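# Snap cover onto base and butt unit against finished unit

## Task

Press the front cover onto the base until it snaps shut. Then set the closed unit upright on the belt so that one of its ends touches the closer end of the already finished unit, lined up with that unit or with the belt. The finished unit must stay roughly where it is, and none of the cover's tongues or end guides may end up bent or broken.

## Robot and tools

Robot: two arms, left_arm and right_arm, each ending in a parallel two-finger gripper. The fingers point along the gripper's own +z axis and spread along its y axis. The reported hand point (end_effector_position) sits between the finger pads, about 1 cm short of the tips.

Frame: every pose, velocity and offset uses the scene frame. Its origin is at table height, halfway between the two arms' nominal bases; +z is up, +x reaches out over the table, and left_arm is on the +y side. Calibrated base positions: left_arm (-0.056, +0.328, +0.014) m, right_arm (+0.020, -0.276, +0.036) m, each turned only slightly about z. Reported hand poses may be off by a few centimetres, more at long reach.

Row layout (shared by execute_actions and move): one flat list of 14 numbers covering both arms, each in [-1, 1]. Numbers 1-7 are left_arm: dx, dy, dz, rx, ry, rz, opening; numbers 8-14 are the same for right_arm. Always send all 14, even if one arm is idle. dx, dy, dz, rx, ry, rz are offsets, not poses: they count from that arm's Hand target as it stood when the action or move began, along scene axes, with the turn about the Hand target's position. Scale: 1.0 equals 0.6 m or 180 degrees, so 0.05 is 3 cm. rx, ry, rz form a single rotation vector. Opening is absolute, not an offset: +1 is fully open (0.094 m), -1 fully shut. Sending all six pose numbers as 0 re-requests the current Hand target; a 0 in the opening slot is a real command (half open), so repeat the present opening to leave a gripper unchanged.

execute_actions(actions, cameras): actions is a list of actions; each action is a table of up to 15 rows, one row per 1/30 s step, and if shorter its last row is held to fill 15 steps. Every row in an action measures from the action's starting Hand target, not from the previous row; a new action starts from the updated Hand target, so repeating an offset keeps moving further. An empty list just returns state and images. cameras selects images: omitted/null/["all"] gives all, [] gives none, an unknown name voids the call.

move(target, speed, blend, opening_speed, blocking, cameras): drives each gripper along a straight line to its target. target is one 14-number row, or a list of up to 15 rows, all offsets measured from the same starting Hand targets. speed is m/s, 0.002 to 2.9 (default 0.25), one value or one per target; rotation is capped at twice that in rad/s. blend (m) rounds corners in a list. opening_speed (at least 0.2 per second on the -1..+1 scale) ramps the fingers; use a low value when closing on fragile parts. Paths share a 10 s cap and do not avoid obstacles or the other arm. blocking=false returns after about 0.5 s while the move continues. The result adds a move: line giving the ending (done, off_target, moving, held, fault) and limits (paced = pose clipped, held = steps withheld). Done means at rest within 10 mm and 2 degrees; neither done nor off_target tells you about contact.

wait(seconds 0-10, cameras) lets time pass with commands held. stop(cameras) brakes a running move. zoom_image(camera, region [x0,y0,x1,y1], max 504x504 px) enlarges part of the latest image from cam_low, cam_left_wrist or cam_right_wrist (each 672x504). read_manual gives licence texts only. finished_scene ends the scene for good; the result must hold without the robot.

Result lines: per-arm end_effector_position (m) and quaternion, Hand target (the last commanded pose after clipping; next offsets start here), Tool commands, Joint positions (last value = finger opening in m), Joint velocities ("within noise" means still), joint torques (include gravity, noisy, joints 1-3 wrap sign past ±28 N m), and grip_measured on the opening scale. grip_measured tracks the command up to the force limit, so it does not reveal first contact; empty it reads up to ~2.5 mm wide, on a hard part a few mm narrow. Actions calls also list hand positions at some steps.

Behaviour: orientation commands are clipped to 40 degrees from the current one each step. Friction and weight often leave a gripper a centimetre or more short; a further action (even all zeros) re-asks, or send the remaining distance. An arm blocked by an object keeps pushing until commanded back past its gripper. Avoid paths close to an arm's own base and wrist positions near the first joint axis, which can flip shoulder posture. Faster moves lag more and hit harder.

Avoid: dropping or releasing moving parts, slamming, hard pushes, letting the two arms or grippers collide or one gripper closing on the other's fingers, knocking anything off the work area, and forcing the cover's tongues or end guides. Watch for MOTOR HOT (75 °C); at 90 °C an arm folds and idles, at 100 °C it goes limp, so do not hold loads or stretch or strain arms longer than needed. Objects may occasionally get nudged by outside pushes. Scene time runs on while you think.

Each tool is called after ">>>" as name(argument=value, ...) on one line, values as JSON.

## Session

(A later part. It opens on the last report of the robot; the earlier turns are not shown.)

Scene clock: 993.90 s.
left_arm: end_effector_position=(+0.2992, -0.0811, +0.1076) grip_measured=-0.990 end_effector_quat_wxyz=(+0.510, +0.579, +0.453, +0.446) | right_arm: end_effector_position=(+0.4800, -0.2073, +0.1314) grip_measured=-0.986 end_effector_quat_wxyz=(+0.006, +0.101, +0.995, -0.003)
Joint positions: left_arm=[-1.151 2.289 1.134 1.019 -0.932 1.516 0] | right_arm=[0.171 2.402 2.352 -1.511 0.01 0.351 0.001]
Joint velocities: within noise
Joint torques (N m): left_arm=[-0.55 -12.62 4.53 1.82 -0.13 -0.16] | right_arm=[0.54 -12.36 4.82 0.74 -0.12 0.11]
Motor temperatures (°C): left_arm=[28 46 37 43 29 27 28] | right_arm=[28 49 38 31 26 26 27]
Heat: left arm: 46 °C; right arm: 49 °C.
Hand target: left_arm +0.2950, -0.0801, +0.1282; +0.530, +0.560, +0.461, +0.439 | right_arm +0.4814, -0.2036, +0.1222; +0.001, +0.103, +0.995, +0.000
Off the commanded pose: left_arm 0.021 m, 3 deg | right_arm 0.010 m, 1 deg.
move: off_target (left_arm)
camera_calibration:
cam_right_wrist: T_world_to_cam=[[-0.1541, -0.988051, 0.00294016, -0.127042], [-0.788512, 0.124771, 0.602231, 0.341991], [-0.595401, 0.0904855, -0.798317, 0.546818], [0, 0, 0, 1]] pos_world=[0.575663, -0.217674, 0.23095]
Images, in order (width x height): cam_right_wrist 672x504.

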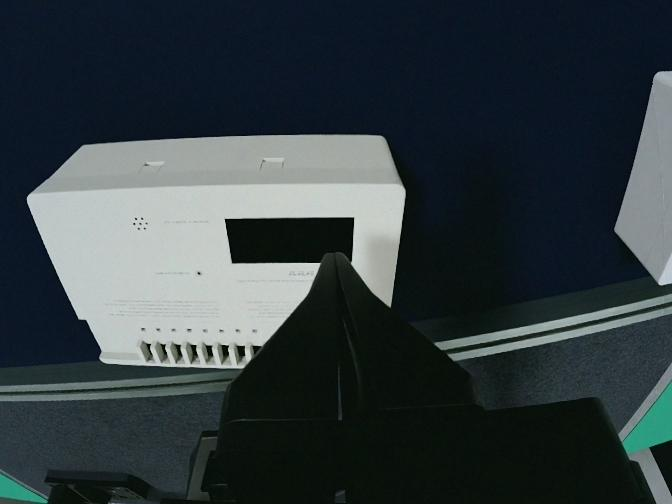

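>>> move(target=[[0,0,0,0,0,0,-1, 0.001,-0.006,-0.033,0,0,0,-1],[0,0,0,0,0,0,-1, 0.001,-0.006,-0.068,0,0,0,-1]], speed=[0.08,0.04], cameras=["cam_right_wrist","cam_left_wrist"])

>>> zoom_image(camera="cam_left_wrist", region=[320, 0, 480, 270])

Scene clock: 1001.67 s.
left_arm: end_effector_position=(+0.2992, -0.0811, +0.1076) grip_measured=-0.990 end_effector_quat_wxyz=(+0.510, +0.579, +0.453, +0.446) | right_arm: end_effector_position=(+0.4805, -0.2072, +0.0851) grip_measured=-0.986 end_effector_quat_wxyz=(-0.002, +0.101, +0.995, -0.005)
Joint positions: left_arm=[-1.151 2.289 1.134 1.019 -0.932 1.516 0] | right_arm=[0.171 2.402 2.168 -1.343 0.009 0.351 0.001]
Joint velocities: within noise
Joint torques (N m): left_arm=[-0.55 -12.6 4.52 1.81 -0.13 -0.16] | right_arm=[-0.23 -13.74 4.29 0.76 -0.11 0.03]
Motor temperatures (°C): left_arm=[28 47 37 43 29 27 28] | right_arm=[28 50 38 30 26 26 27]
Heat: left arm: 47 °C; right arm: 50 °C.
Hand target: left_arm +0.2950, -0.0802, +0.1282; +0.530, +0.560, +0.461, +0.439 | right_arm +0.4821, -0.2072, +0.0815; +0.001, +0.103, +0.995, +0.000
Off the commanded pose: left_arm 0.021 m, 3 deg | right_arm 0.004 m, 1 deg.
move: off_target (left_arm)
camera_calibration:
cam_left_wrist: T_world_to_cam=[[-0.103761, -0.0259841, -0.994263, 0.1326], [-0.508666, 0.86042, 0.0305979, 0.226586], [0.854689, 0.508922, -0.102495, -0.0688828], [0, 0, 0, 1]] pos_world=[0.187888, -0.156457, 0.117846]
cam_right_wrist: T_world_to_cam=[[-0.154431, -0.987976, 0.00745162, -0.126903], [-0.778588, 0.126337, 0.614687, 0.364728], [-0.608237, 0.0891248, -0.788736, 0.515161], [0, 0, 0, 1]] pos_world=[0.577715, -0.217369, 0.183078]
Images, in order (width x height): cam_left_wrist 672x504, cam_right_wrist 672x504.

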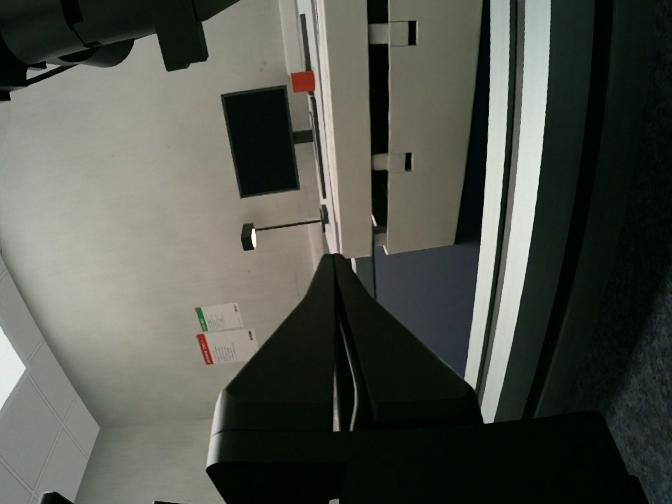

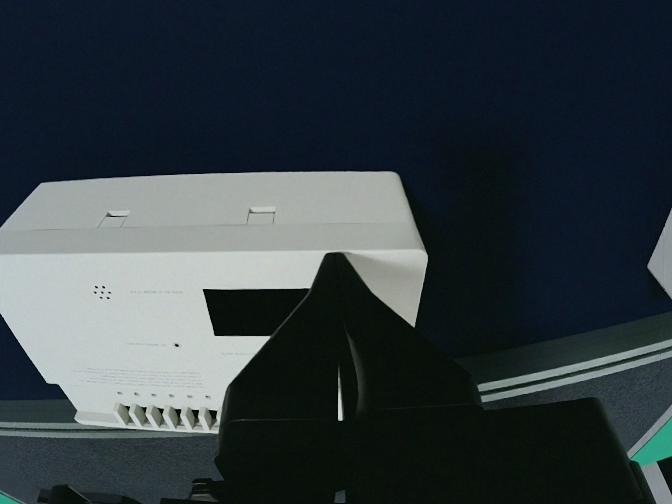

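Scaled by 1.867 from the camera's 672x504 image, which has a finer 960x720 frame.

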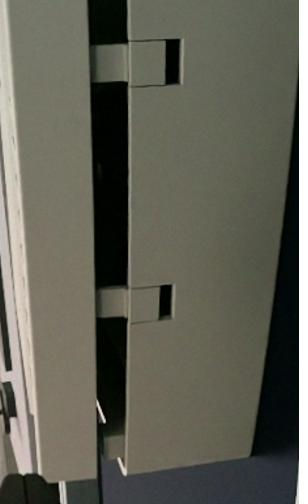

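>>> zoom_image(camera="cam_right_wrist", region=[0, 150, 440, 330])

Scaled by 1.145 from the camera's 672x504 image, which has a finer 960x720 frame.

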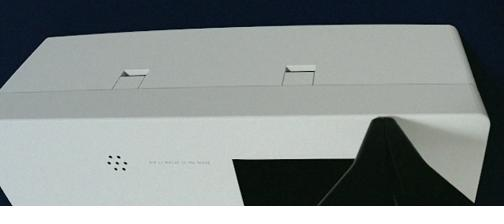

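>>> move(target=[[0,0,0,0,0,0,-1, 0,0,0.02,0,0,0,-1],[0,0,0,0,0,0,-1, 0.003,0.02,0.02,0,0,0,-1],[0,0,0,0,0,0,-1, 0.003,0.020,-0.03,0,0,0,-1]], speed=[0.08,0.08,0.04], cameras=["cam_right_wrist"])

>>> zoom_image(camera="cam_right_wrist", region=[0, 150, 480, 330])

>>> wait(seconds=0, cameras=["cam_left_wrist"])

>>> zoom_image(camera="cam_left_wrist", region=[320, 0, 480, 270])

Scene clock: 1012.97 s.
left_arm: end_effector_position=(+0.2992, -0.0811, +0.1076) grip_measured=-0.990 end_effector_quat_wxyz=(+0.510, +0.579, +0.453, +0.446) | right_arm: end_effector_position=(+0.4829, -0.1974, +0.0838) grip_measured=-0.986 end_effector_quat_wxyz=(+0.007, +0.100, +0.995, -0.001)
Joint positions: left_arm=[-1.151 2.289 1.134 1.019 -0.932 1.516 0] | right_arm=[0.189 2.396 2.152 -1.313 0.005 0.368 0.001]
Joint velocities: within noise
Joint torques (N m): left_arm=[-0.55 -12.6 4.52 1.83 -0.13 -0.16] | right_arm=[0.38 -11.85 3.04 1.09 -0.08 0.11]
Motor temperatures (°C): left_arm=[28 47 37 43 29 27 28] | right_arm=[28 51 37 29 26 26 28]
Heat: left arm: 47 °C; right arm: 51 °C.
Hand target: left_arm +0.2950, -0.0802, +0.1282; +0.530, +0.560, +0.461, +0.439 | right_arm +0.4838, -0.1952, +0.0634; +0.001, +0.103, +0.995, +0.000
Off the commanded pose: left_arm 0.021 m, 3 deg | right_arm 0.020 m, 1 deg.
move: off_target (left_arm, right_arm)
camera_calibration:
cam_right_wrist: T_world_to_cam=[[-0.152555, -0.988291, -0.00287678, -0.116905], [-0.790603, 0.120292, 0.600397, 0.371984], [-0.593021, 0.093868, -0.799697, 0.509246], [0, 0, 0, 1]] pos_world=[0.578251, -0.208085, 0.183568]
Images, in order (width x height): cam_right_wrist 672x504.

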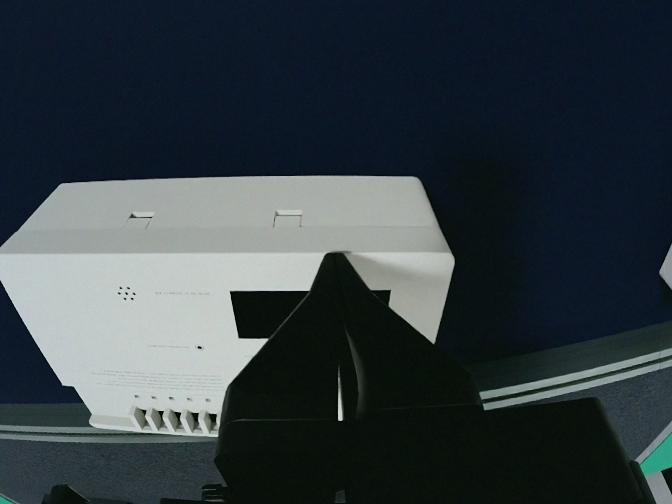

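Scaled by 1.050 from the camera's 672x504 image, which has a finer 960x720 frame.

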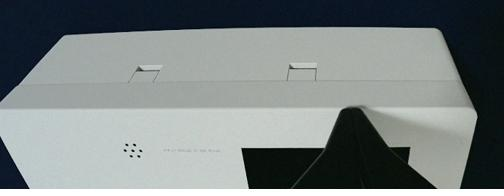

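Scene clock: 1012.97 s.
left_arm: end_effector_position=(+0.2992, -0.0811, +0.1076) grip_measured=-0.990 end_effector_quat_wxyz=(+0.510, +0.579, +0.453, +0.446) | right_arm: end_effector_position=(+0.4829, -0.1974, +0.0838) grip_measured=-0.986 end_effector_quat_wxyz=(+0.007, +0.100, +0.995, -0.001)
Joint positions: left_arm=[-1.151 2.289 1.134 1.019 -0.932 1.516 0] | right_arm=[0.189 2.396 2.152 -1.313 0.005 0.368 0.001]
Joint velocities: within noise
Joint torques (N m): left_arm=[-0.55 -12.6 4.52 1.83 -0.13 -0.16] | right_arm=[0.38 -11.85 3.04 1.09 -0.08 0.11]
Motor temperatures (°C): left_arm=[28 47 37 43 29 27 28] | right_arm=[28 51 37 29 26 26 28]
Heat: left arm: 47 °C; right arm: 51 °C.
Hand target: left_arm +0.2950, -0.0802, +0.1282; +0.530, +0.560, +0.461, +0.439 | right_arm +0.4838, -0.1952, +0.0634; +0.001, +0.103, +0.995, +0.000
Tool commands: left_gripper/opening=-1.0 right_gripper/opening=-1.0
Off the commanded pose: left_arm 0.021 m, 3 deg | right_arm 0.020 m, 1 deg.
camera_calibration:
cam_left_wrist: T_world_to_cam=[[-0.103761, -0.0259841, -0.994263, 0.1326], [-0.508666, 0.86042, 0.0305979, 0.226586], [0.854689, 0.508922, -0.102495, -0.0688828], [0, 0, 0, 1]] pos_world=[0.187888, -0.156457, 0.117846]
Images, in order (width x height): cam_left_wrist 672x504.

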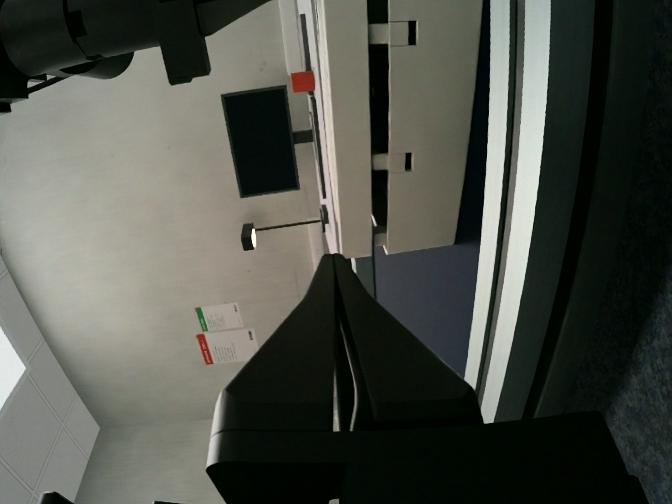

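Scaled by 1.867 from the camera's 672x504 image, which has a finer 960x720 frame.

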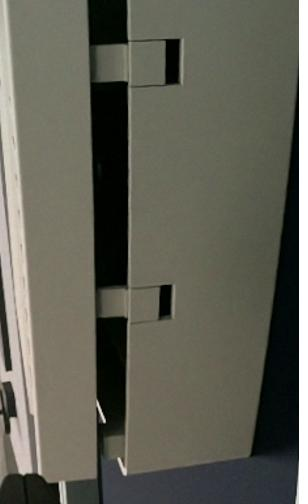

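>>> move(target=[[0,0,0,0,0,0,-1, 0,0,0.055,0,0,0,-1],[0,0,0,0,0,0,-1, -0.095,0.001,0.055,0,0,0,-1],[0,0,0,0,0,0,-1, -0.095,0.001,0.015,0,0,0,-1]], speed=[0.1,0.15,0.05], cameras=["cam_right_wrist","cam_left_wrist"])

>>> zoom_image(camera="cam_left_wrist", region=[320, 0, 480, 270])

Scene clock: 1022.03 s.
left_arm: end_effector_position=(+0.2992, -0.0811, +0.1076) grip_measured=-0.990 end_effector_quat_wxyz=(+0.510, +0.579, +0.453, +0.446) | right_arm: end_effector_position=(+0.4192, -0.1984, +0.0825) grip_measured=-0.986 end_effector_quat_wxyz=(-0.015, +0.101, +0.995, -0.006)
Joint positions: left_arm=[-1.151 2.289 1.134 1.019 -0.932 1.516 0] | right_arm=[0.212 2.158 1.745 -1.191 0.002 0.392 0.001]
Joint velocities: within noise
Joint torques (N m): left_arm=[-0.54 -12.6 4.52 1.81 -0.13 -0.16] | right_arm=[0.55 -11.19 3.58 1.22 -0.06 0.11]
Motor temperatures (°C): left_arm=[28 47 37 43 29 27 28] | right_arm=[28 50 36 29 26 26 28]
Heat: left arm: 47 °C; right arm: 50 °C.
Hand target: left_arm +0.2950, -0.0802, +0.1282; +0.530, +0.560, +0.461, +0.439 | right_arm +0.4269, -0.1947, +0.0724; +0.001, +0.103, +0.995, +0.000
Off the commanded pose: left_arm 0.021 m, 3 deg | right_arm 0.013 m, 2 deg.
move: off_target (left_arm, right_arm)
camera_calibration:
cam_left_wrist: T_world_to_cam=[[-0.103761, -0.0259841, -0.994263, 0.1326], [-0.508666, 0.86042, 0.0305979, 0.226586], [0.854689, 0.508922, -0.102495, -0.0688828], [0, 0, 0, 1]] pos_world=[0.187888, -0.156457, 0.117846]
cam_right_wrist: T_world_to_cam=[[-0.154266, -0.987984, 0.00943306, -0.127897], [-0.762294, 0.12509, 0.635028, 0.308717], [-0.628577, 0.0907727, -0.772432, 0.482508], [0, 0, 0, 1]] pos_world=[0.518897, -0.208776, 0.177867]
Images, in order (width x height): cam_left_wrist 672x504, cam_right_wrist 672x504.

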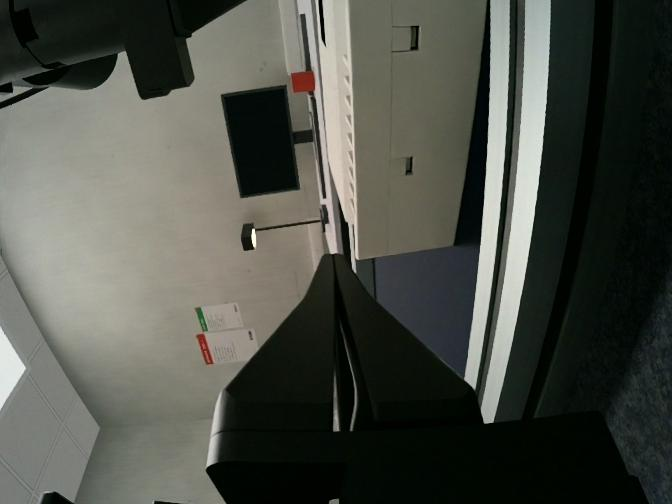

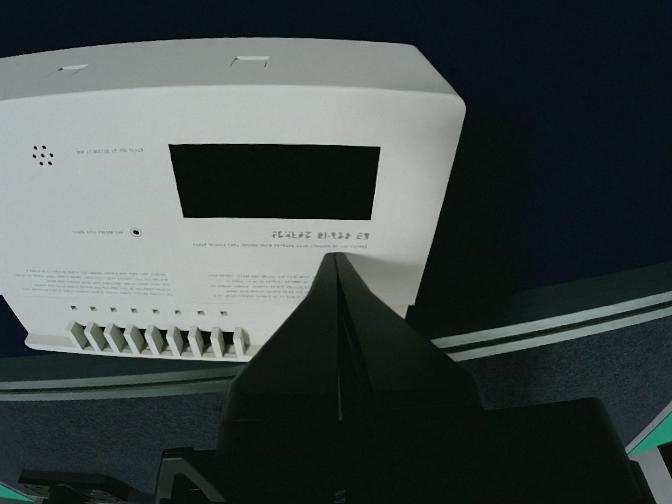

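Scaled by 1.867 from the camera's 672x504 image, which has a finer 960x720 frame.

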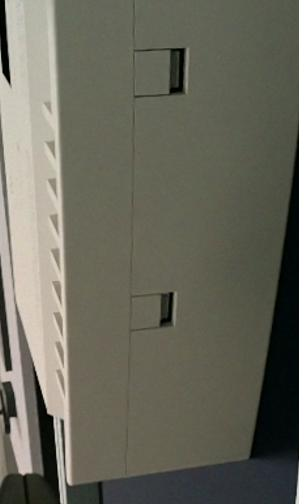

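>>> move(target=[[0,0,0,0,0,0,-1, 0,0,0.05,0,0,0,-1],[0,0,0,0,0,0,-1, 0.013,0.03,0.05,0,0,0,-1]], speed=[0.08,0.15], cameras=["cam_right_wrist","cam_left_wrist"])

>>> zoom_image(camera="cam_left_wrist", region=[320, 0, 480, 270])

>>> zoom_image(camera="cam_right_wrist", region=[0, 100, 320, 280])

Scene clock: 1027.17 s.
left_arm: end_effector_position=(+0.2992, -0.0811, +0.1076) grip_measured=-0.990 end_effector_quat_wxyz=(+0.510, +0.579, +0.453, +0.446) | right_arm: end_effector_position=(+0.4313, -0.1767, +0.1070) grip_measured=-0.986 end_effector_quat_wxyz=(+0.006, +0.097, +0.995, +0.001)
Joint positions: left_arm=[-1.151 2.289 1.134 1.019 -0.932 1.516 0] | right_arm=[0.256 2.168 1.861 -1.251 0.002 0.43 0.001]
Joint velocities: within noise
Joint torques (N m): left_arm=[-0.54 -12.63 4.52 1.82 -0.13 -0.16] | right_arm=[-0.08 -10.09 7.27 0.51 -0.05 0.11]
Motor temperatures (°C): left_arm=[28 47 37 43 29 27 28] | right_arm=[28 51 36 29 26 26 28]
Heat: left arm: 47 °C; right arm: 51 °C.
Hand target: left_arm +0.2950, -0.0802, +0.1282; +0.530, +0.560, +0.461, +0.439 | right_arm +0.4346, -0.1766, +0.1023; +0.001, +0.103, +0.995, +0.000
Off the commanded pose: left_arm 0.021 m, 3 deg | right_arm 0.006 m, 1 deg.
move: off_target (left_arm)
camera_calibration:
cam_left_wrist: T_world_to_cam=[[-0.103761, -0.0259841, -0.994263, 0.1326], [-0.508666, 0.86042, 0.0305979, 0.226586], [0.854689, 0.508922, -0.102495, -0.0688828], [0, 0, 0, 1]] pos_world=[0.187888, -0.156457, 0.117846]
cam_right_wrist: T_world_to_cam=[[-0.147963, -0.988972, -0.00641802, -0.106017], [-0.789854, 0.114262, 0.602557, 0.313221], [-0.595178, 0.0942254, -0.79805, 0.496055], [0, 0, 0, 1]] pos_world=[0.526954, -0.187378, 0.206463]
Images, in order (width x height): cam_left_wrist 672x504, cam_right_wrist 672x504.

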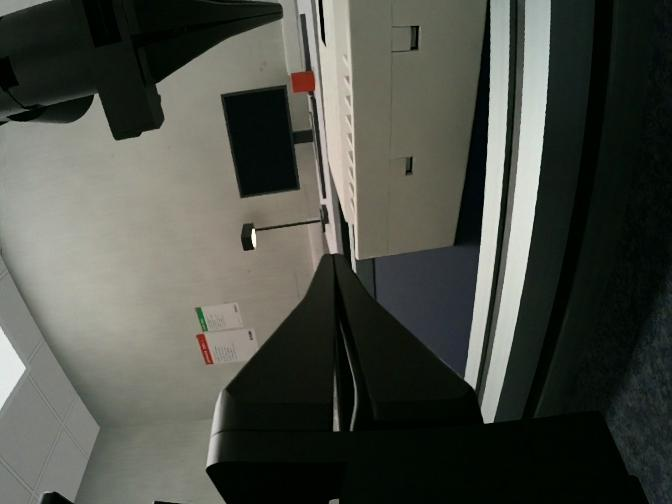

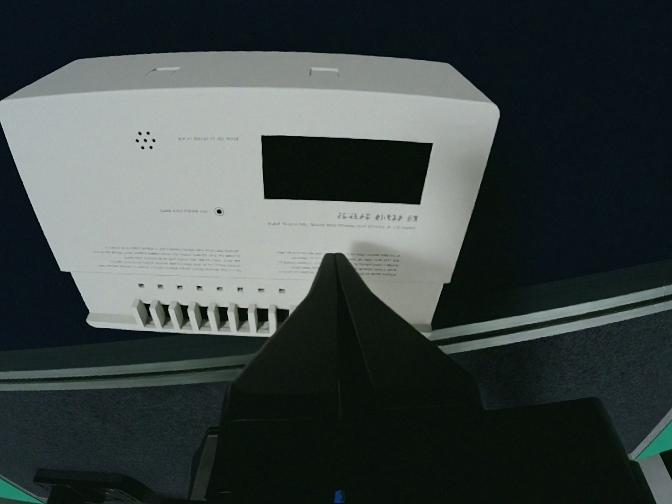

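Scaled by 1.867 from the camera's 672x504 image, which has a finer 960x720 frame.

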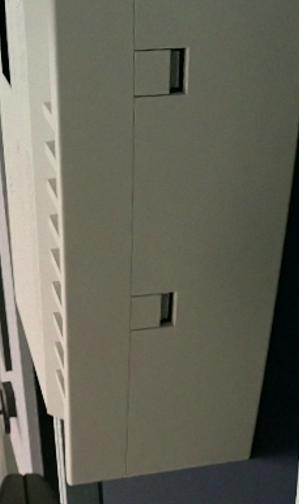

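Scaled by 1.575 from the camera's 672x504 image, which has a finer 960x720 frame.

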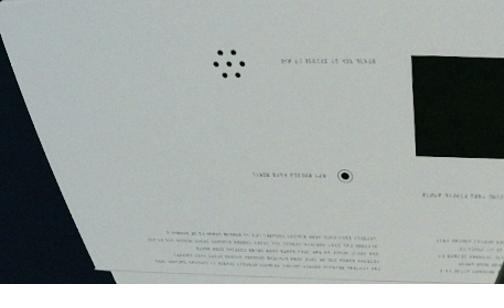

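>>> move(target=[0,0,0,0,0,0,-1, 0.052,0.012,0.02,0,0,0,-1], speed=0.15, cameras=["cam_right_wrist"])

>>> zoom_image(camera="cam_right_wrist", region=[60, 130, 260, 260])

>>> zoom_image(camera="cam_right_wrist", region=[250, 130, 450, 260])

Scene clock: 1030.90 s.
left_arm: end_effector_position=(+0.2992, -0.0811, +0.1076) grip_measured=-0.990 end_effector_quat_wxyz=(+0.510, +0.579, +0.453, +0.446) | right_arm: end_effector_position=(+0.4624, -0.1693, +0.1207) grip_measured=-0.986 end_effector_quat_wxyz=(+0.007, +0.098, +0.995, +0.001)
Joint positions: left_arm=[-1.151 2.289 1.134 1.019 -0.932 1.516 0] | right_arm=[0.256 2.323 2.172 -1.406 0.002 0.431 0.001]
Joint velocities: within noise
Joint torques (N m): left_arm=[-0.55 -12.63 4.51 1.81 -0.13 -0.16] | right_arm=[-0.08 -10.91 7.54 0.47 -0.05 0.1]
Motor temperatures (°C): left_arm=[28 47 37 43 29 27 28] | right_arm=[28 51 37 29 26 26 28]
Heat: left arm: 47 °C; right arm: 51 °C.
Hand target: left_arm +0.2950, -0.0802, +0.1282; +0.530, +0.560, +0.461, +0.439 | right_arm +0.4658, -0.1693, +0.1144; +0.001, +0.103, +0.995, +0.000
Off the commanded pose: left_arm 0.021 m, 3 deg | right_arm 0.007 m, 1 deg.
move: off_target (left_arm)
camera_calibration:
cam_right_wrist: T_world_to_cam=[[-0.148347, -0.988911, -0.0069602, -0.0937945], [-0.790709, 0.114382, 0.601412, 0.329162], [-0.593947, 0.0947213, -0.798909, 0.524445], [0, 0, 0, 1]] pos_world=[0.557849, -0.180081, 0.220369]
Images, in order (width x height): cam_right_wrist 672x504.

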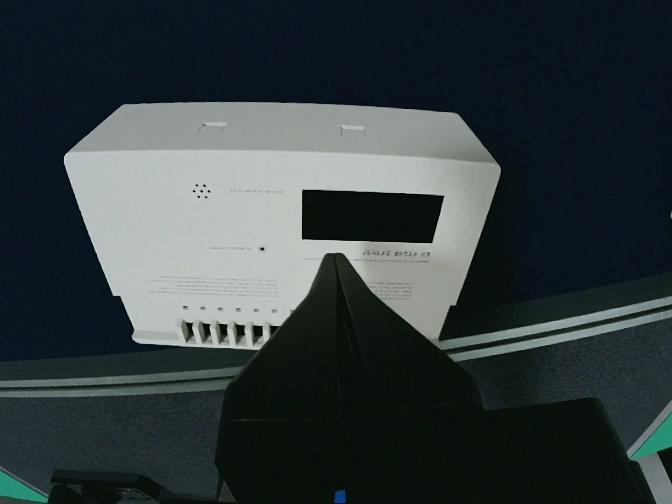

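Scaled by 2.520 from the camera's 672x504 image, which has a finer 960x720 frame.

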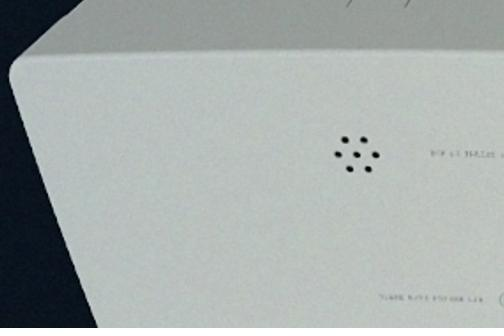

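Scaled by 2.520 from the camera's 672x504 image, which has a finer 960x720 frame.

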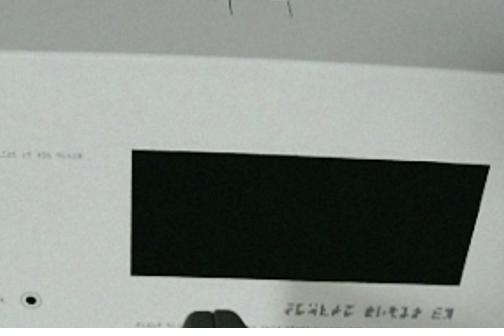

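>>> zoom_image(camera="cam_right_wrist", region=[180, 95, 390, 165])

Scaled by 2.400 from the camera's 672x504 image, which has a finer 960x720 frame.

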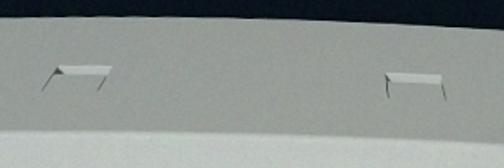

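>>> move(target=[[0,0,0,0,0,0,-1, 0.022,0.014,0,0,0,0,-1],[0,0,0,0,0,0,-1, 0.022,0.014,-0.054,0,0,0,-1],[0,0,0,0,0,0,-1, 0.022,0.014,0.02,0,0,0,-1]], speed=[0.15,0.07,0.1], cameras=["cam_right_wrist","cam_left_wrist","cam_low"])

>>> zoom_image(camera="cam_right_wrist", region=[180, 95, 390, 205])

>>> zoom_image(camera="cam_low", region=[330, 190, 470, 300])

Scene clock: 1037.83 s.
left_arm: end_effector_position=(+0.2992, -0.0811, +0.1076) grip_measured=-0.990 end_effector_quat_wxyz=(+0.510, +0.579, +0.453, +0.446) | right_arm: end_effector_position=(+0.4774, -0.1642, +0.1327) grip_measured=-0.986 end_effector_quat_wxyz=(+0.007, +0.101, +0.995, +0.002)
Joint positions: left_arm=[-1.151 2.289 1.134 1.019 -0.932 1.516 0] | right_arm=[0.259 2.44 2.426 -1.543 0.002 0.441 0.001]
Joint velocities: within noise
Joint torques (N m): left_arm=[-0.57 -12.62 4.53 1.81 -0.13 -0.17] | right_arm=[0.69 -11.67 7.3 0.49 -0.05 0.1]
Motor temperatures (°C): left_arm=[28 47 37 43 29 27 28] | right_arm=[28 51 37 29 26 26 28]
Heat: left arm: 47 °C; right arm: 51 °C.
Hand target: left_arm +0.2950, -0.0802, +0.1282; +0.530, +0.560, +0.461, +0.439 | right_arm +0.4790, -0.1609, +0.1264; +0.001, +0.103, +0.995, +0.000
Off the commanded pose: left_arm 0.021 m, 3 deg | right_arm 0.007 m, 1 deg.
move: off_target (left_arm)
camera_calibration:
cam_left_wrist: T_world_to_cam=[[-0.103761, -0.0259841, -0.994263, 0.1326], [-0.508666, 0.86042, 0.0305979, 0.226586], [0.854689, 0.508922, -0.102495, -0.0688828], [0, 0, 0, 1]] pos_world=[0.187888, -0.156457, 0.117846]
cam_right_wrist: T_world_to_cam=[[-0.155472, -0.987815, -0.00706089, -0.0828823], [-0.789873, 0.120019, 0.601412, 0.333743], [-0.593237, 0.0990801, -0.798908, 0.542831], [0, 0, 0, 1]] pos_world=[0.572756, -0.175712, 0.232369]

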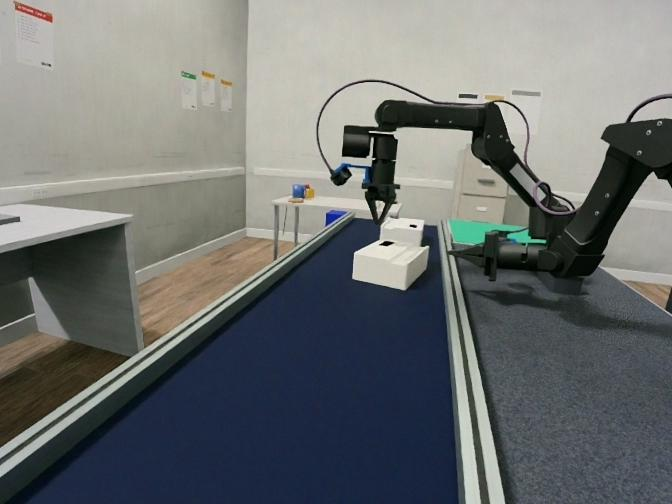

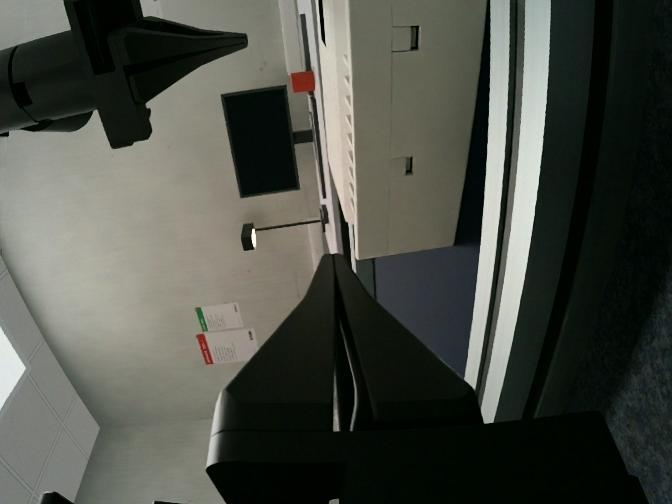

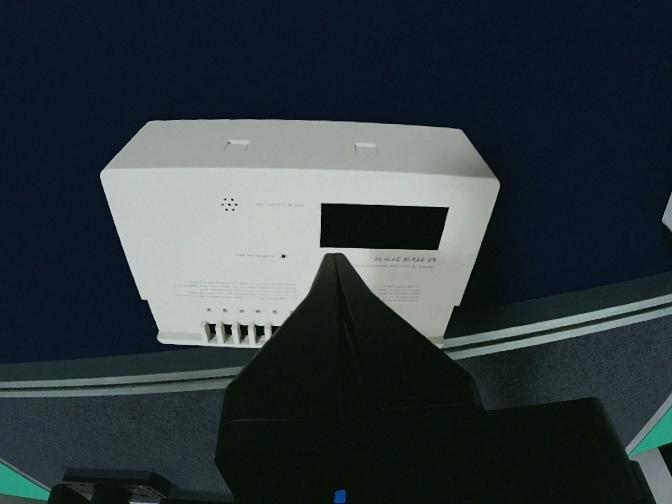

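Scaled by 2.400 from the camera's 672x504 image, which has a finer 960x720 frame.

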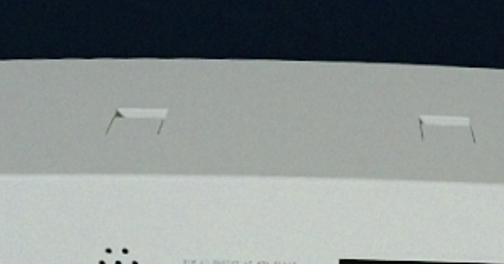

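Scaled by 3.600 from the camera's 672x504 image, which has a finer 960x720 frame.

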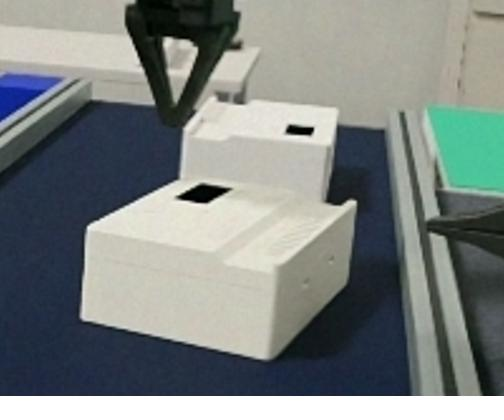

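>>> move(target=[0,0,0,0,0,0,-1, -0.098,-0.215,0.256,-0.0485,-0.228,0,-1], speed=0.3, cameras=["cam_right_wrist"])

Scene clock: 1044.87 s.
left_arm: end_effector_position=(+0.2992, -0.0811, +0.1076) grip_measured=-0.990 end_effector_quat_wxyz=(+0.510, +0.579, +0.453, +0.446) | right_arm: end_effector_position=(+0.4213, -0.2879, +0.2797) grip_measured=-0.986 end_effector_quat_wxyz=(+0.352, +0.095, +0.930, -0.036)
Joint positions: left_arm=[-1.151 2.289 1.134 1.019 -0.932 1.516 0] | right_arm=[0.06 1.468 1.427 -0.821 0.159 0.184 0.001]
Joint velocities: within noise
Joint torques (N m): left_arm=[-0.55 -12.62 4.53 1.82 -0.14 -0.16] | right_arm=[-0.28 -7.2 5.35 2.06 0.06 -0.02]
Motor temperatures (°C): left_arm=[28 47 37 43 29 27 28] | right_arm=[28 50 38 29 26 26 28]
Heat: left arm: 47 °C; right arm: 50 °C.
Hand target: left_arm +0.2950, -0.0802, +0.1282; +0.530, +0.560, +0.461, +0.439 | right_arm +0.4202, -0.2900, +0.2800; +0.357, +0.096, +0.929, -0.038
Off the commanded pose: left_arm 0.021 m, 3 deg | right_arm 0.002 m, 1 deg.
move: off_target (left_arm)
camera_calibration:
cam_right_wrist: T_world_to_cam=[[-0.166216, -0.98569, 0.0280581, -0.217444], [-0.98432, 0.164147, -0.0645706, 0.496723], [0.0590409, -0.0383508, -0.997519, 0.380445], [0, 0, 0, 1]] pos_world=[0.43033, -0.281278, 0.417675]
Images, in order (width x height): cam_right_wrist 672x504.

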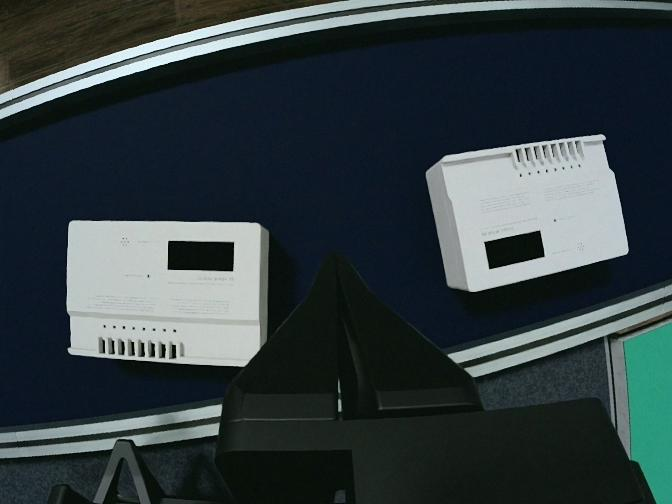

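>>> move(target=[-0.05,0.2,0.05,0,0,0,-1, 0.06,0.33,-0.15,0.0485,0.228,0,-1], speed=0.3, cameras=["cam_low"])

>>> move(target=[0,0,0,0,0,0,-1, 0,0,0,0,0,0.5,1], speed=0.6, cameras=["cam_low","cam_right_wrist"])

Scene clock: 1069.17 s.
left_arm: end_effector_position=(+0.2651, +0.0364, +0.1473) grip_measured=-0.990 end_effector_quat_wxyz=(+0.515, +0.572, +0.458, +0.444) | right_arm: end_effector_position=(+0.4540, -0.0935, +0.1924) grip_measured=-0.986 end_effector_quat_wxyz=(+0.062, +0.097, +0.993, +0.029)
Joint positions: left_arm=[-1.086 1.871 0.6 1.154 -0.872 1.518 0] | right_arm=[0.421 2.335 2.476 -1.575 0.009 0.594 0.001]
Joint velocities: within noise
Joint torques (N m): left_arm=[0.64 -8.27 4 1.85 0.06 -0.07] | right_arm=[-0.02 -11.43 7.2 0.74 -0.1 0.11]
Motor temperatures (°C): left_arm=[28 48 36 43 29 27 28] | right_arm=[28 47 37 31 26 26 28]
Heat: left arm: 48 °C; right arm: 47 °C.
Hand target: left_arm +0.2649, +0.0399, +0.1582; +0.530, +0.560, +0.461, +0.439 | right_arm +0.4562, -0.0921, +0.1900; +0.001, +0.103, +0.995, +0.000
Off the commanded pose: left_arm 0.011 m, 2 deg | right_arm 0.004 m, 8 deg.
joint sent to its limit (right arm) — joint 4 (wrist pitch), lower limit. The joint targets are off in orientation, not in position.
move: off_target (left_arm, right_arm)
Images, in order (width x height): cam_low 672x504.

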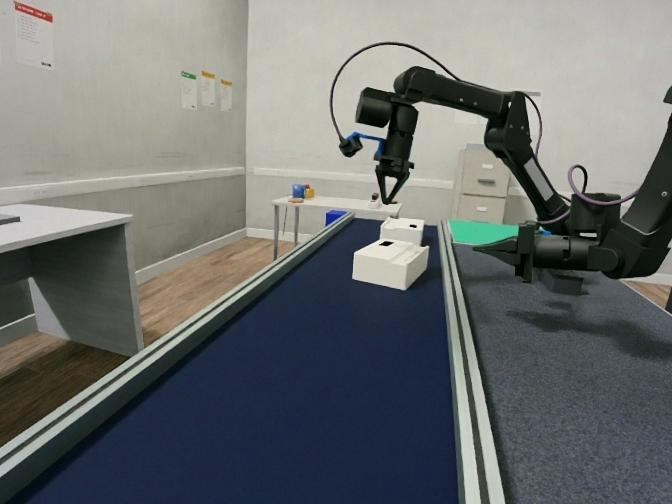

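Scene clock: 1071.50 s.
left_arm: end_effector_position=(+0.2651, +0.0362, +0.1473) grip_measured=-0.990 end_effector_quat_wxyz=(+0.515, +0.573, +0.458, +0.444) | right_arm: end_effector_position=(+0.4542, -0.0953, +0.1924) grip_measured=+0.998 end_effector_quat_wxyz=(+0.065, -0.625, +0.778, -0.019)
Joint positions: left_arm=[-1.086 1.871 0.6 1.154 -0.871 1.518 0] | right_arm=[0.413 2.335 2.476 -1.577 -0.001 -0.962 0.094]
Joint velocities: within noise
Joint torques (N m): left_arm=[0.55 -8.28 4 1.86 0.04 -0.07] | right_arm=[0.61 -11.43 7.17 0.75 -0.05 -0.04]
Motor temperatures (°C): left_arm=[28 48 36 43 29 27 28] | right_arm=[28 48 37 31 26 26 28]
Heat: left arm: 48 °C; right arm: 48 °C.
Hand target: left_arm +0.2649, +0.0399, +0.1582; +0.530, +0.560, +0.462, +0.439 | right_arm +0.4562, -0.0919, +0.1900; +0.001, -0.631, +0.776, +0.001
Off the commanded pose: left_arm 0.012 m, 2 deg | right_arm 0.004 m, 8 deg.
joint sent to its limit (right arm) — joint 4 (wrist pitch), lower limit. The joint targets are off in orientation, not in position.
move: off_target (left_arm, right_arm)
camera_calibration:
cam_right_wrist: T_world_to_cam=[[0.978809, -0.172522, 0.110316, -0.478062], [-0.204706, -0.810289, 0.549116, -0.0731939], [-0.00534679, -0.560061, -0.828434, 0.245732], [0, 0, 0, 1]] pos_world=[0.454262, -0.00415895, 0.296503]
Images, in order (width x height): cam_low 672x504, cam_right_wrist 672x504.

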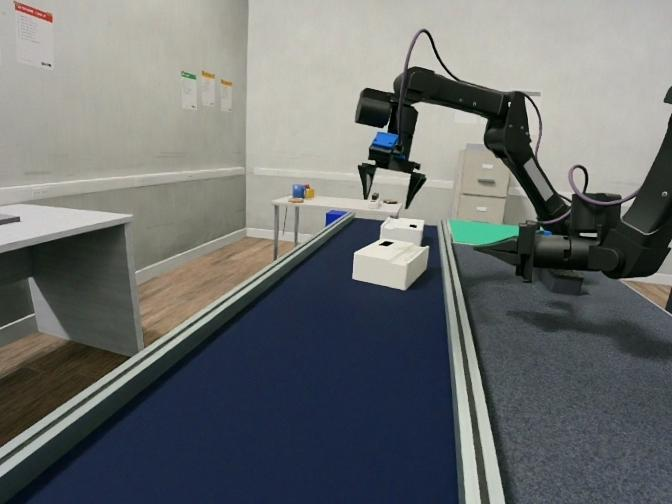

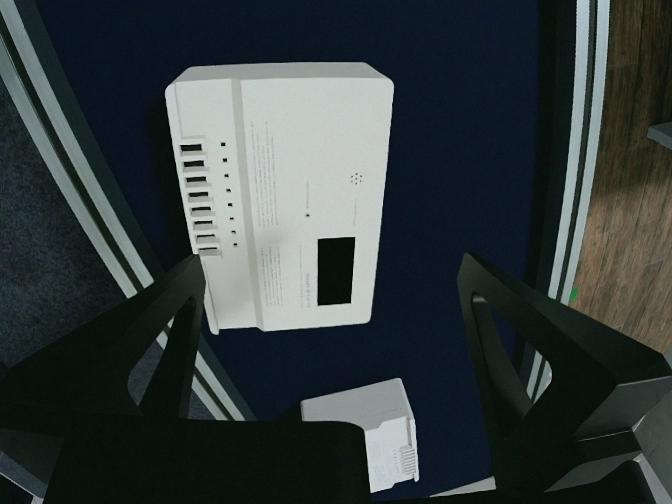

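>>> move(target=[[0,0,0,0,0,0,-1, -0.012,0.17,-0.05,0,0,0,1],[0,0,0,0,0,0,-1, -0.012,0.17,-0.22,0,0,0,1]], speed=[0.25,0.12], cameras=["cam_low","cam_right_wrist"])

Scene clock: 1082.00 s.
left_arm: end_effector_position=(+0.2651, +0.0362, +0.1473) grip_measured=-0.990 end_effector_quat_wxyz=(+0.515, +0.573, +0.458, +0.444) | right_arm: end_effector_position=(+0.4496, +0.0081, +0.0672) grip_measured=+0.998 end_effector_quat_wxyz=(+0.010, -0.634, +0.774, -0.007)
Joint positions: left_arm=[-1.086 1.871 0.6 1.154 -0.871 1.518 0] | right_arm=[0.608 2.776 2.804 -1.578 0.013 -0.786 0.094]
Joint velocities: within noise
Joint torques (N m): left_arm=[0.57 -8.28 3.99 1.86 0.04 -0.08] | right_arm=[0.03 -13.01 7.25 0.51 -0.16 0.09]
Motor temperatures (°C): left_arm=[28 48 36 43 29 27 28] | right_arm=[28 49 38 30 26 26 27]
Heat: left arm: 48 °C; right arm: 49 °C.
Hand target: left_arm +0.2649, +0.0399, +0.1582; +0.530, +0.560, +0.462, +0.439 | right_arm +0.4491, +0.0099, +0.0581; +0.001, -0.631, +0.776, +0.001
Off the commanded pose: left_arm 0.012 m, 2 deg | right_arm 0.009 m, 1 deg.
joint sent to its limit (right arm) — joint 4 (wrist pitch), lower limit. The joint targets still meet the commanded pose.
move: off_target (left_arm)
camera_calibration:
cam_right_wrist: T_world_to_cam=[[0.988297, -0.151076, 0.0211136, -0.440335], [-0.132683, -0.783056, 0.607633, 0.0418861], [-0.0752655, -0.603323, -0.793937, 0.229422], [0, 0, 0, 1]] pos_world=[0.458007, 0.104691, 0.165992]
Images, in order (width x height): cam_low 672x504, cam_right_wrist 672x504.

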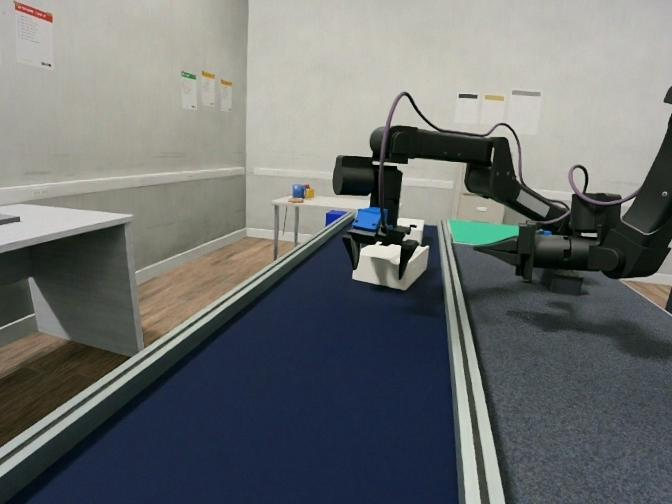

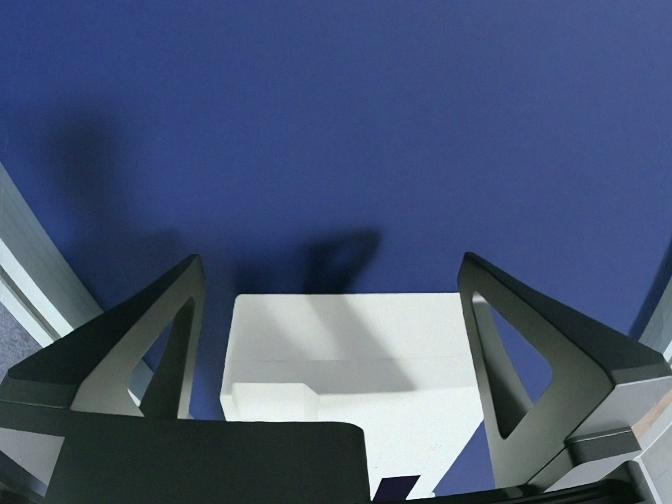

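>>> move(target=[[0,0,0,0,0,0,-1, 0.009,0,-0.037,0,0,0,0.5]], speed=[0.1], cameras=["cam_right_wrist"])

Scene clock: 1085.37 s.
left_arm: end_effector_position=(+0.2651, +0.0361, +0.1473) grip_measured=-0.990 end_effector_quat_wxyz=(+0.515, +0.573, +0.458, +0.444) | right_arm: end_effector_position=(+0.4541, +0.0106, +0.0523) grip_measured=+0.502 end_effector_quat_wxyz=(+0.011, -0.633, +0.774, -0.007)
Joint positions: left_arm=[-1.086 1.871 0.6 1.154 -0.871 1.518 0] | right_arm=[0.607 2.806 2.804 -1.546 0.013 -0.786 0.071]
Joint velocities: within noise
Joint torques (N m): left_arm=[0.57 -8.28 4.01 1.85 0.04 -0.08] | right_arm=[-0.36 -13 5.52 0.71 -0.15 0.03]
Motor temperatures (°C): left_arm=[28 48 36 43 29 27 28] | right_arm=[28 50 38 30 26 26 27]
Heat: left arm: 48 °C; right arm: 50 °C.
Hand target: left_arm +0.2649, +0.0398, +0.1582; +0.530, +0.560, +0.461, +0.439 | right_arm +0.4545, +0.0100, +0.0359; +0.001, -0.631, +0.776, +0.001
Off the commanded pose: left_arm 0.012 m, 2 deg | right_arm 0.016 m, 2 deg.
move: off_target (left_arm, right_arm)
camera_calibration:
cam_right_wrist: T_world_to_cam=[[0.988154, -0.151818, 0.0224388, -0.444062], [-0.13417, -0.783635, 0.606559, 0.0542498], [-0.0745029, -0.602384, -0.794722, 0.219117], [0, 0, 0, 1]] pos_world=[0.462405, 0.107088, 0.151196]
Images, in order (width x height): cam_right_wrist 672x504.

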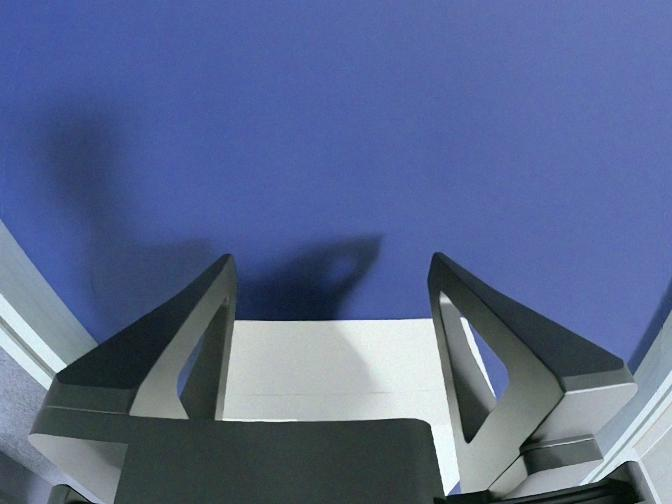

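>>> move(target=[[0,0,0,0,0,0,-1, -0.012,-0.058,0.003,0,0,0,0.5],[0,0,0,0,0,0,-1, 0,-0.14,0.003,0,0,0.022,0.5]], speed=[0.06], cameras=["cam_right_wrist","cam_low"])

speed must be one number or one for each of the 2 targets, got a list of 1; nothing of the call was run

>>> move(target=[[0,0,0,0,0,0,-1, -0.012,-0.058,0.003,0,0,0,0.5],[0,0,0,0,0,0,-1, 0,-0.14,0.003,0,0,0.022,0.5]], speed=0.06, cameras=["cam_right_wrist","cam_low"])

Scene clock: 1096.23 s.
left_arm: end_effector_position=(+0.2651, +0.0361, +0.1473) grip_measured=-0.990 end_effector_quat_wxyz=(+0.515, +0.573, +0.458, +0.444) | right_arm: end_effector_position=(+0.4518, -0.0727, +0.0257) grip_measured=+0.502 end_effector_quat_wxyz=(-0.014, -0.655, +0.756, +0.003)
Joint positions: left_arm=[-1.086 1.871 0.6 1.154 -0.871 1.518 0] | right_arm=[0.46 2.518 2.141 -1.222 0.002 -0.989 0.071]
Joint velocities: within noise
Joint torques (N m): left_arm=[0.58 -8.27 3.97 1.86 0.04 -0.08] | right_arm=[-0.46 -16.91 4.33 0.57 -0.06 -0.11]
Motor temperatures (°C): left_arm=[28 48 36 43 29 27 28] | right_arm=[28 52 38 29 26 26 27]
Heat: left arm: 48 °C; right arm: 52 °C.
Hand target: left_arm +0.2649, +0.0398, +0.1582; +0.530, +0.560, +0.461, +0.439 | right_arm +0.4545, -0.0741, +0.0377; +0.001, -0.657, +0.754, +0.001
Off the commanded pose: left_arm 0.012 m, 2 deg | right_arm 0.012 m, 2 deg.
move: off_target (left_arm, right_arm)
camera_calibration:
cam_right_wrist: T_world_to_cam=[[0.995017, -0.0962612, -0.0259642, -0.451673], [-0.059069, -0.778961, 0.624285, -0.0292904], [-0.0803194, -0.61964, -0.780765, 0.148597], [0, 0, 0, 1]] pos_world=[0.459627, 0.0257823, 0.122578]
Images, in order (width x height): cam_low 672x504, cam_right_wrist 672x504.

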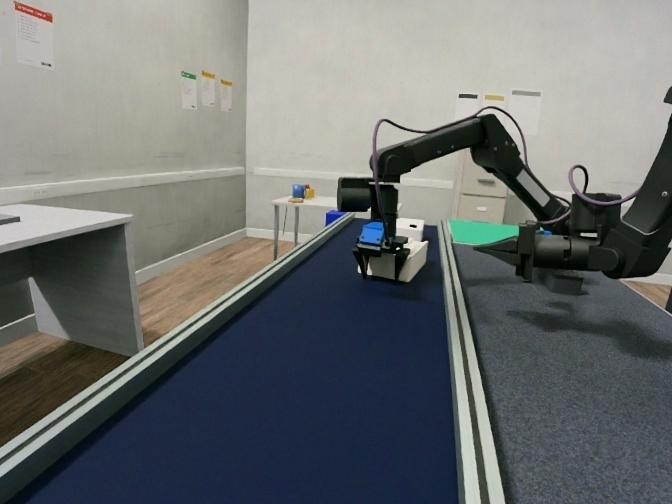

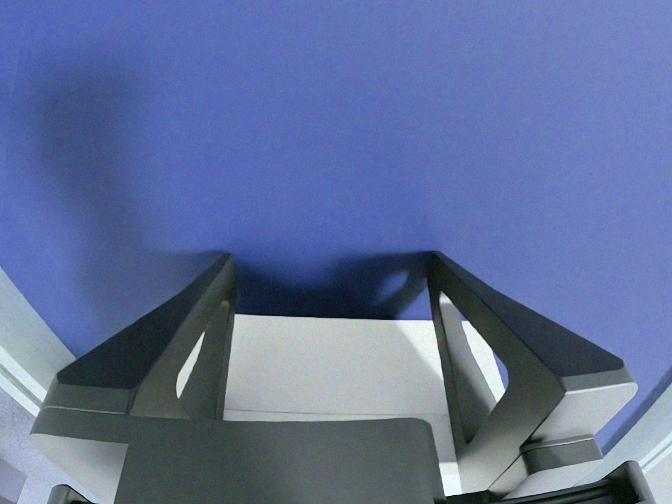

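>>> move(target=[[0,0,0,0,0,0,-1, 0.002,0,0.022,0,0,0,0.5],[0,0,0,0,0,0,-1, 0.012,-0.075,0.024,0,0,0.021,0.5]], speed=0.06, cameras=["cam_right_wrist","cam_low"])

Scene clock: 1100.90 s.
left_arm: end_effector_position=(+0.2651, +0.0361, +0.1473) grip_measured=-0.990 end_effector_quat_wxyz=(+0.515, +0.573, +0.458, +0.444) | right_arm: end_effector_position=(+0.4590, -0.1182, +0.0380) grip_measured=+0.502 end_effector_quat_wxyz=(+0.016, +0.680, -0.733, -0.006)
Joint positions: left_arm=[-1.086 1.871 0.6 1.154 -0.871 1.518 0] | right_arm=[0.365 2.459 2.083 -1.228 0.002 -1.151 0.071]
Joint velocities: within noise
Joint torques (N m): left_arm=[0.58 -8.29 4 1.86 0.04 -0.08] | right_arm=[-0.32 -16.88 4.44 0.54 -0.07 -0.06]
Motor temperatures (°C): left_arm=[28 48 36 43 29 27 28] | right_arm=[28 55 38 29 26 26 27]
Heat: left arm: 48 °C; right arm: 55 °C.
Hand target: left_arm +0.2649, +0.0399, +0.1582; +0.530, +0.560, +0.462, +0.439 | right_arm +0.4616, -0.1191, +0.0520; +0.000, +0.682, -0.732, -0.001
Off the commanded pose: left_arm 0.012 m, 2 deg | right_arm 0.014 m, 2 deg.
move: off_target (left_arm, right_arm)
camera_calibration:
cam_right_wrist: T_world_to_cam=[[0.998997, -0.0295832, -0.0336133, -0.456545], [-0.00221481, -0.782401, 0.62277, -0.0983117], [-0.0447227, -0.622071, -0.781682, 0.114006], [0, 0, 0, 1]] pos_world=[0.460968, -0.0195051, 0.134996]
Images, in order (width x height): cam_low 672x504, cam_right_wrist 672x504.

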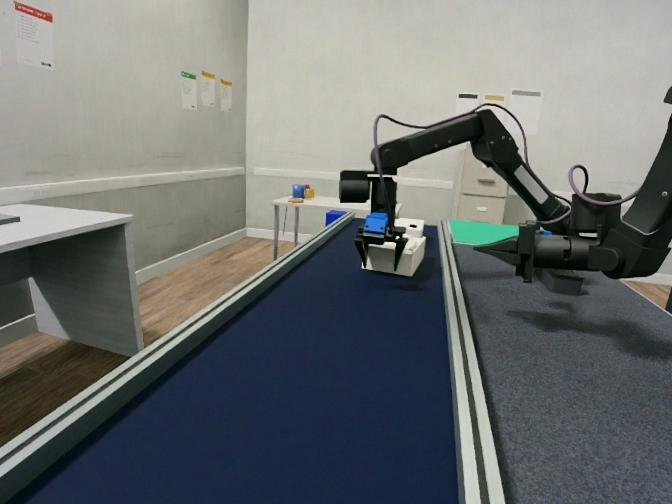

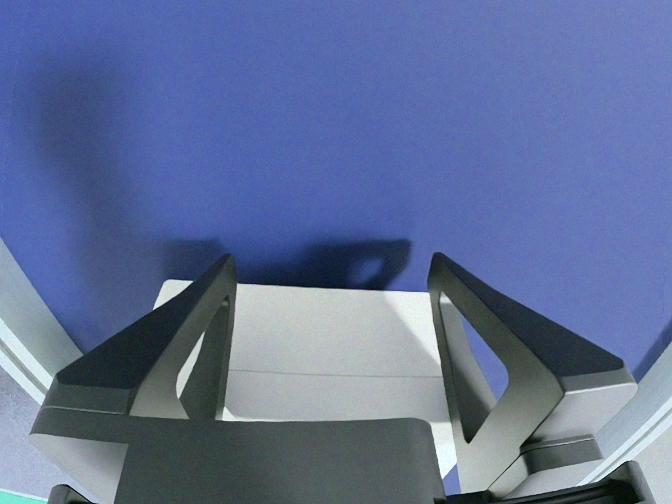

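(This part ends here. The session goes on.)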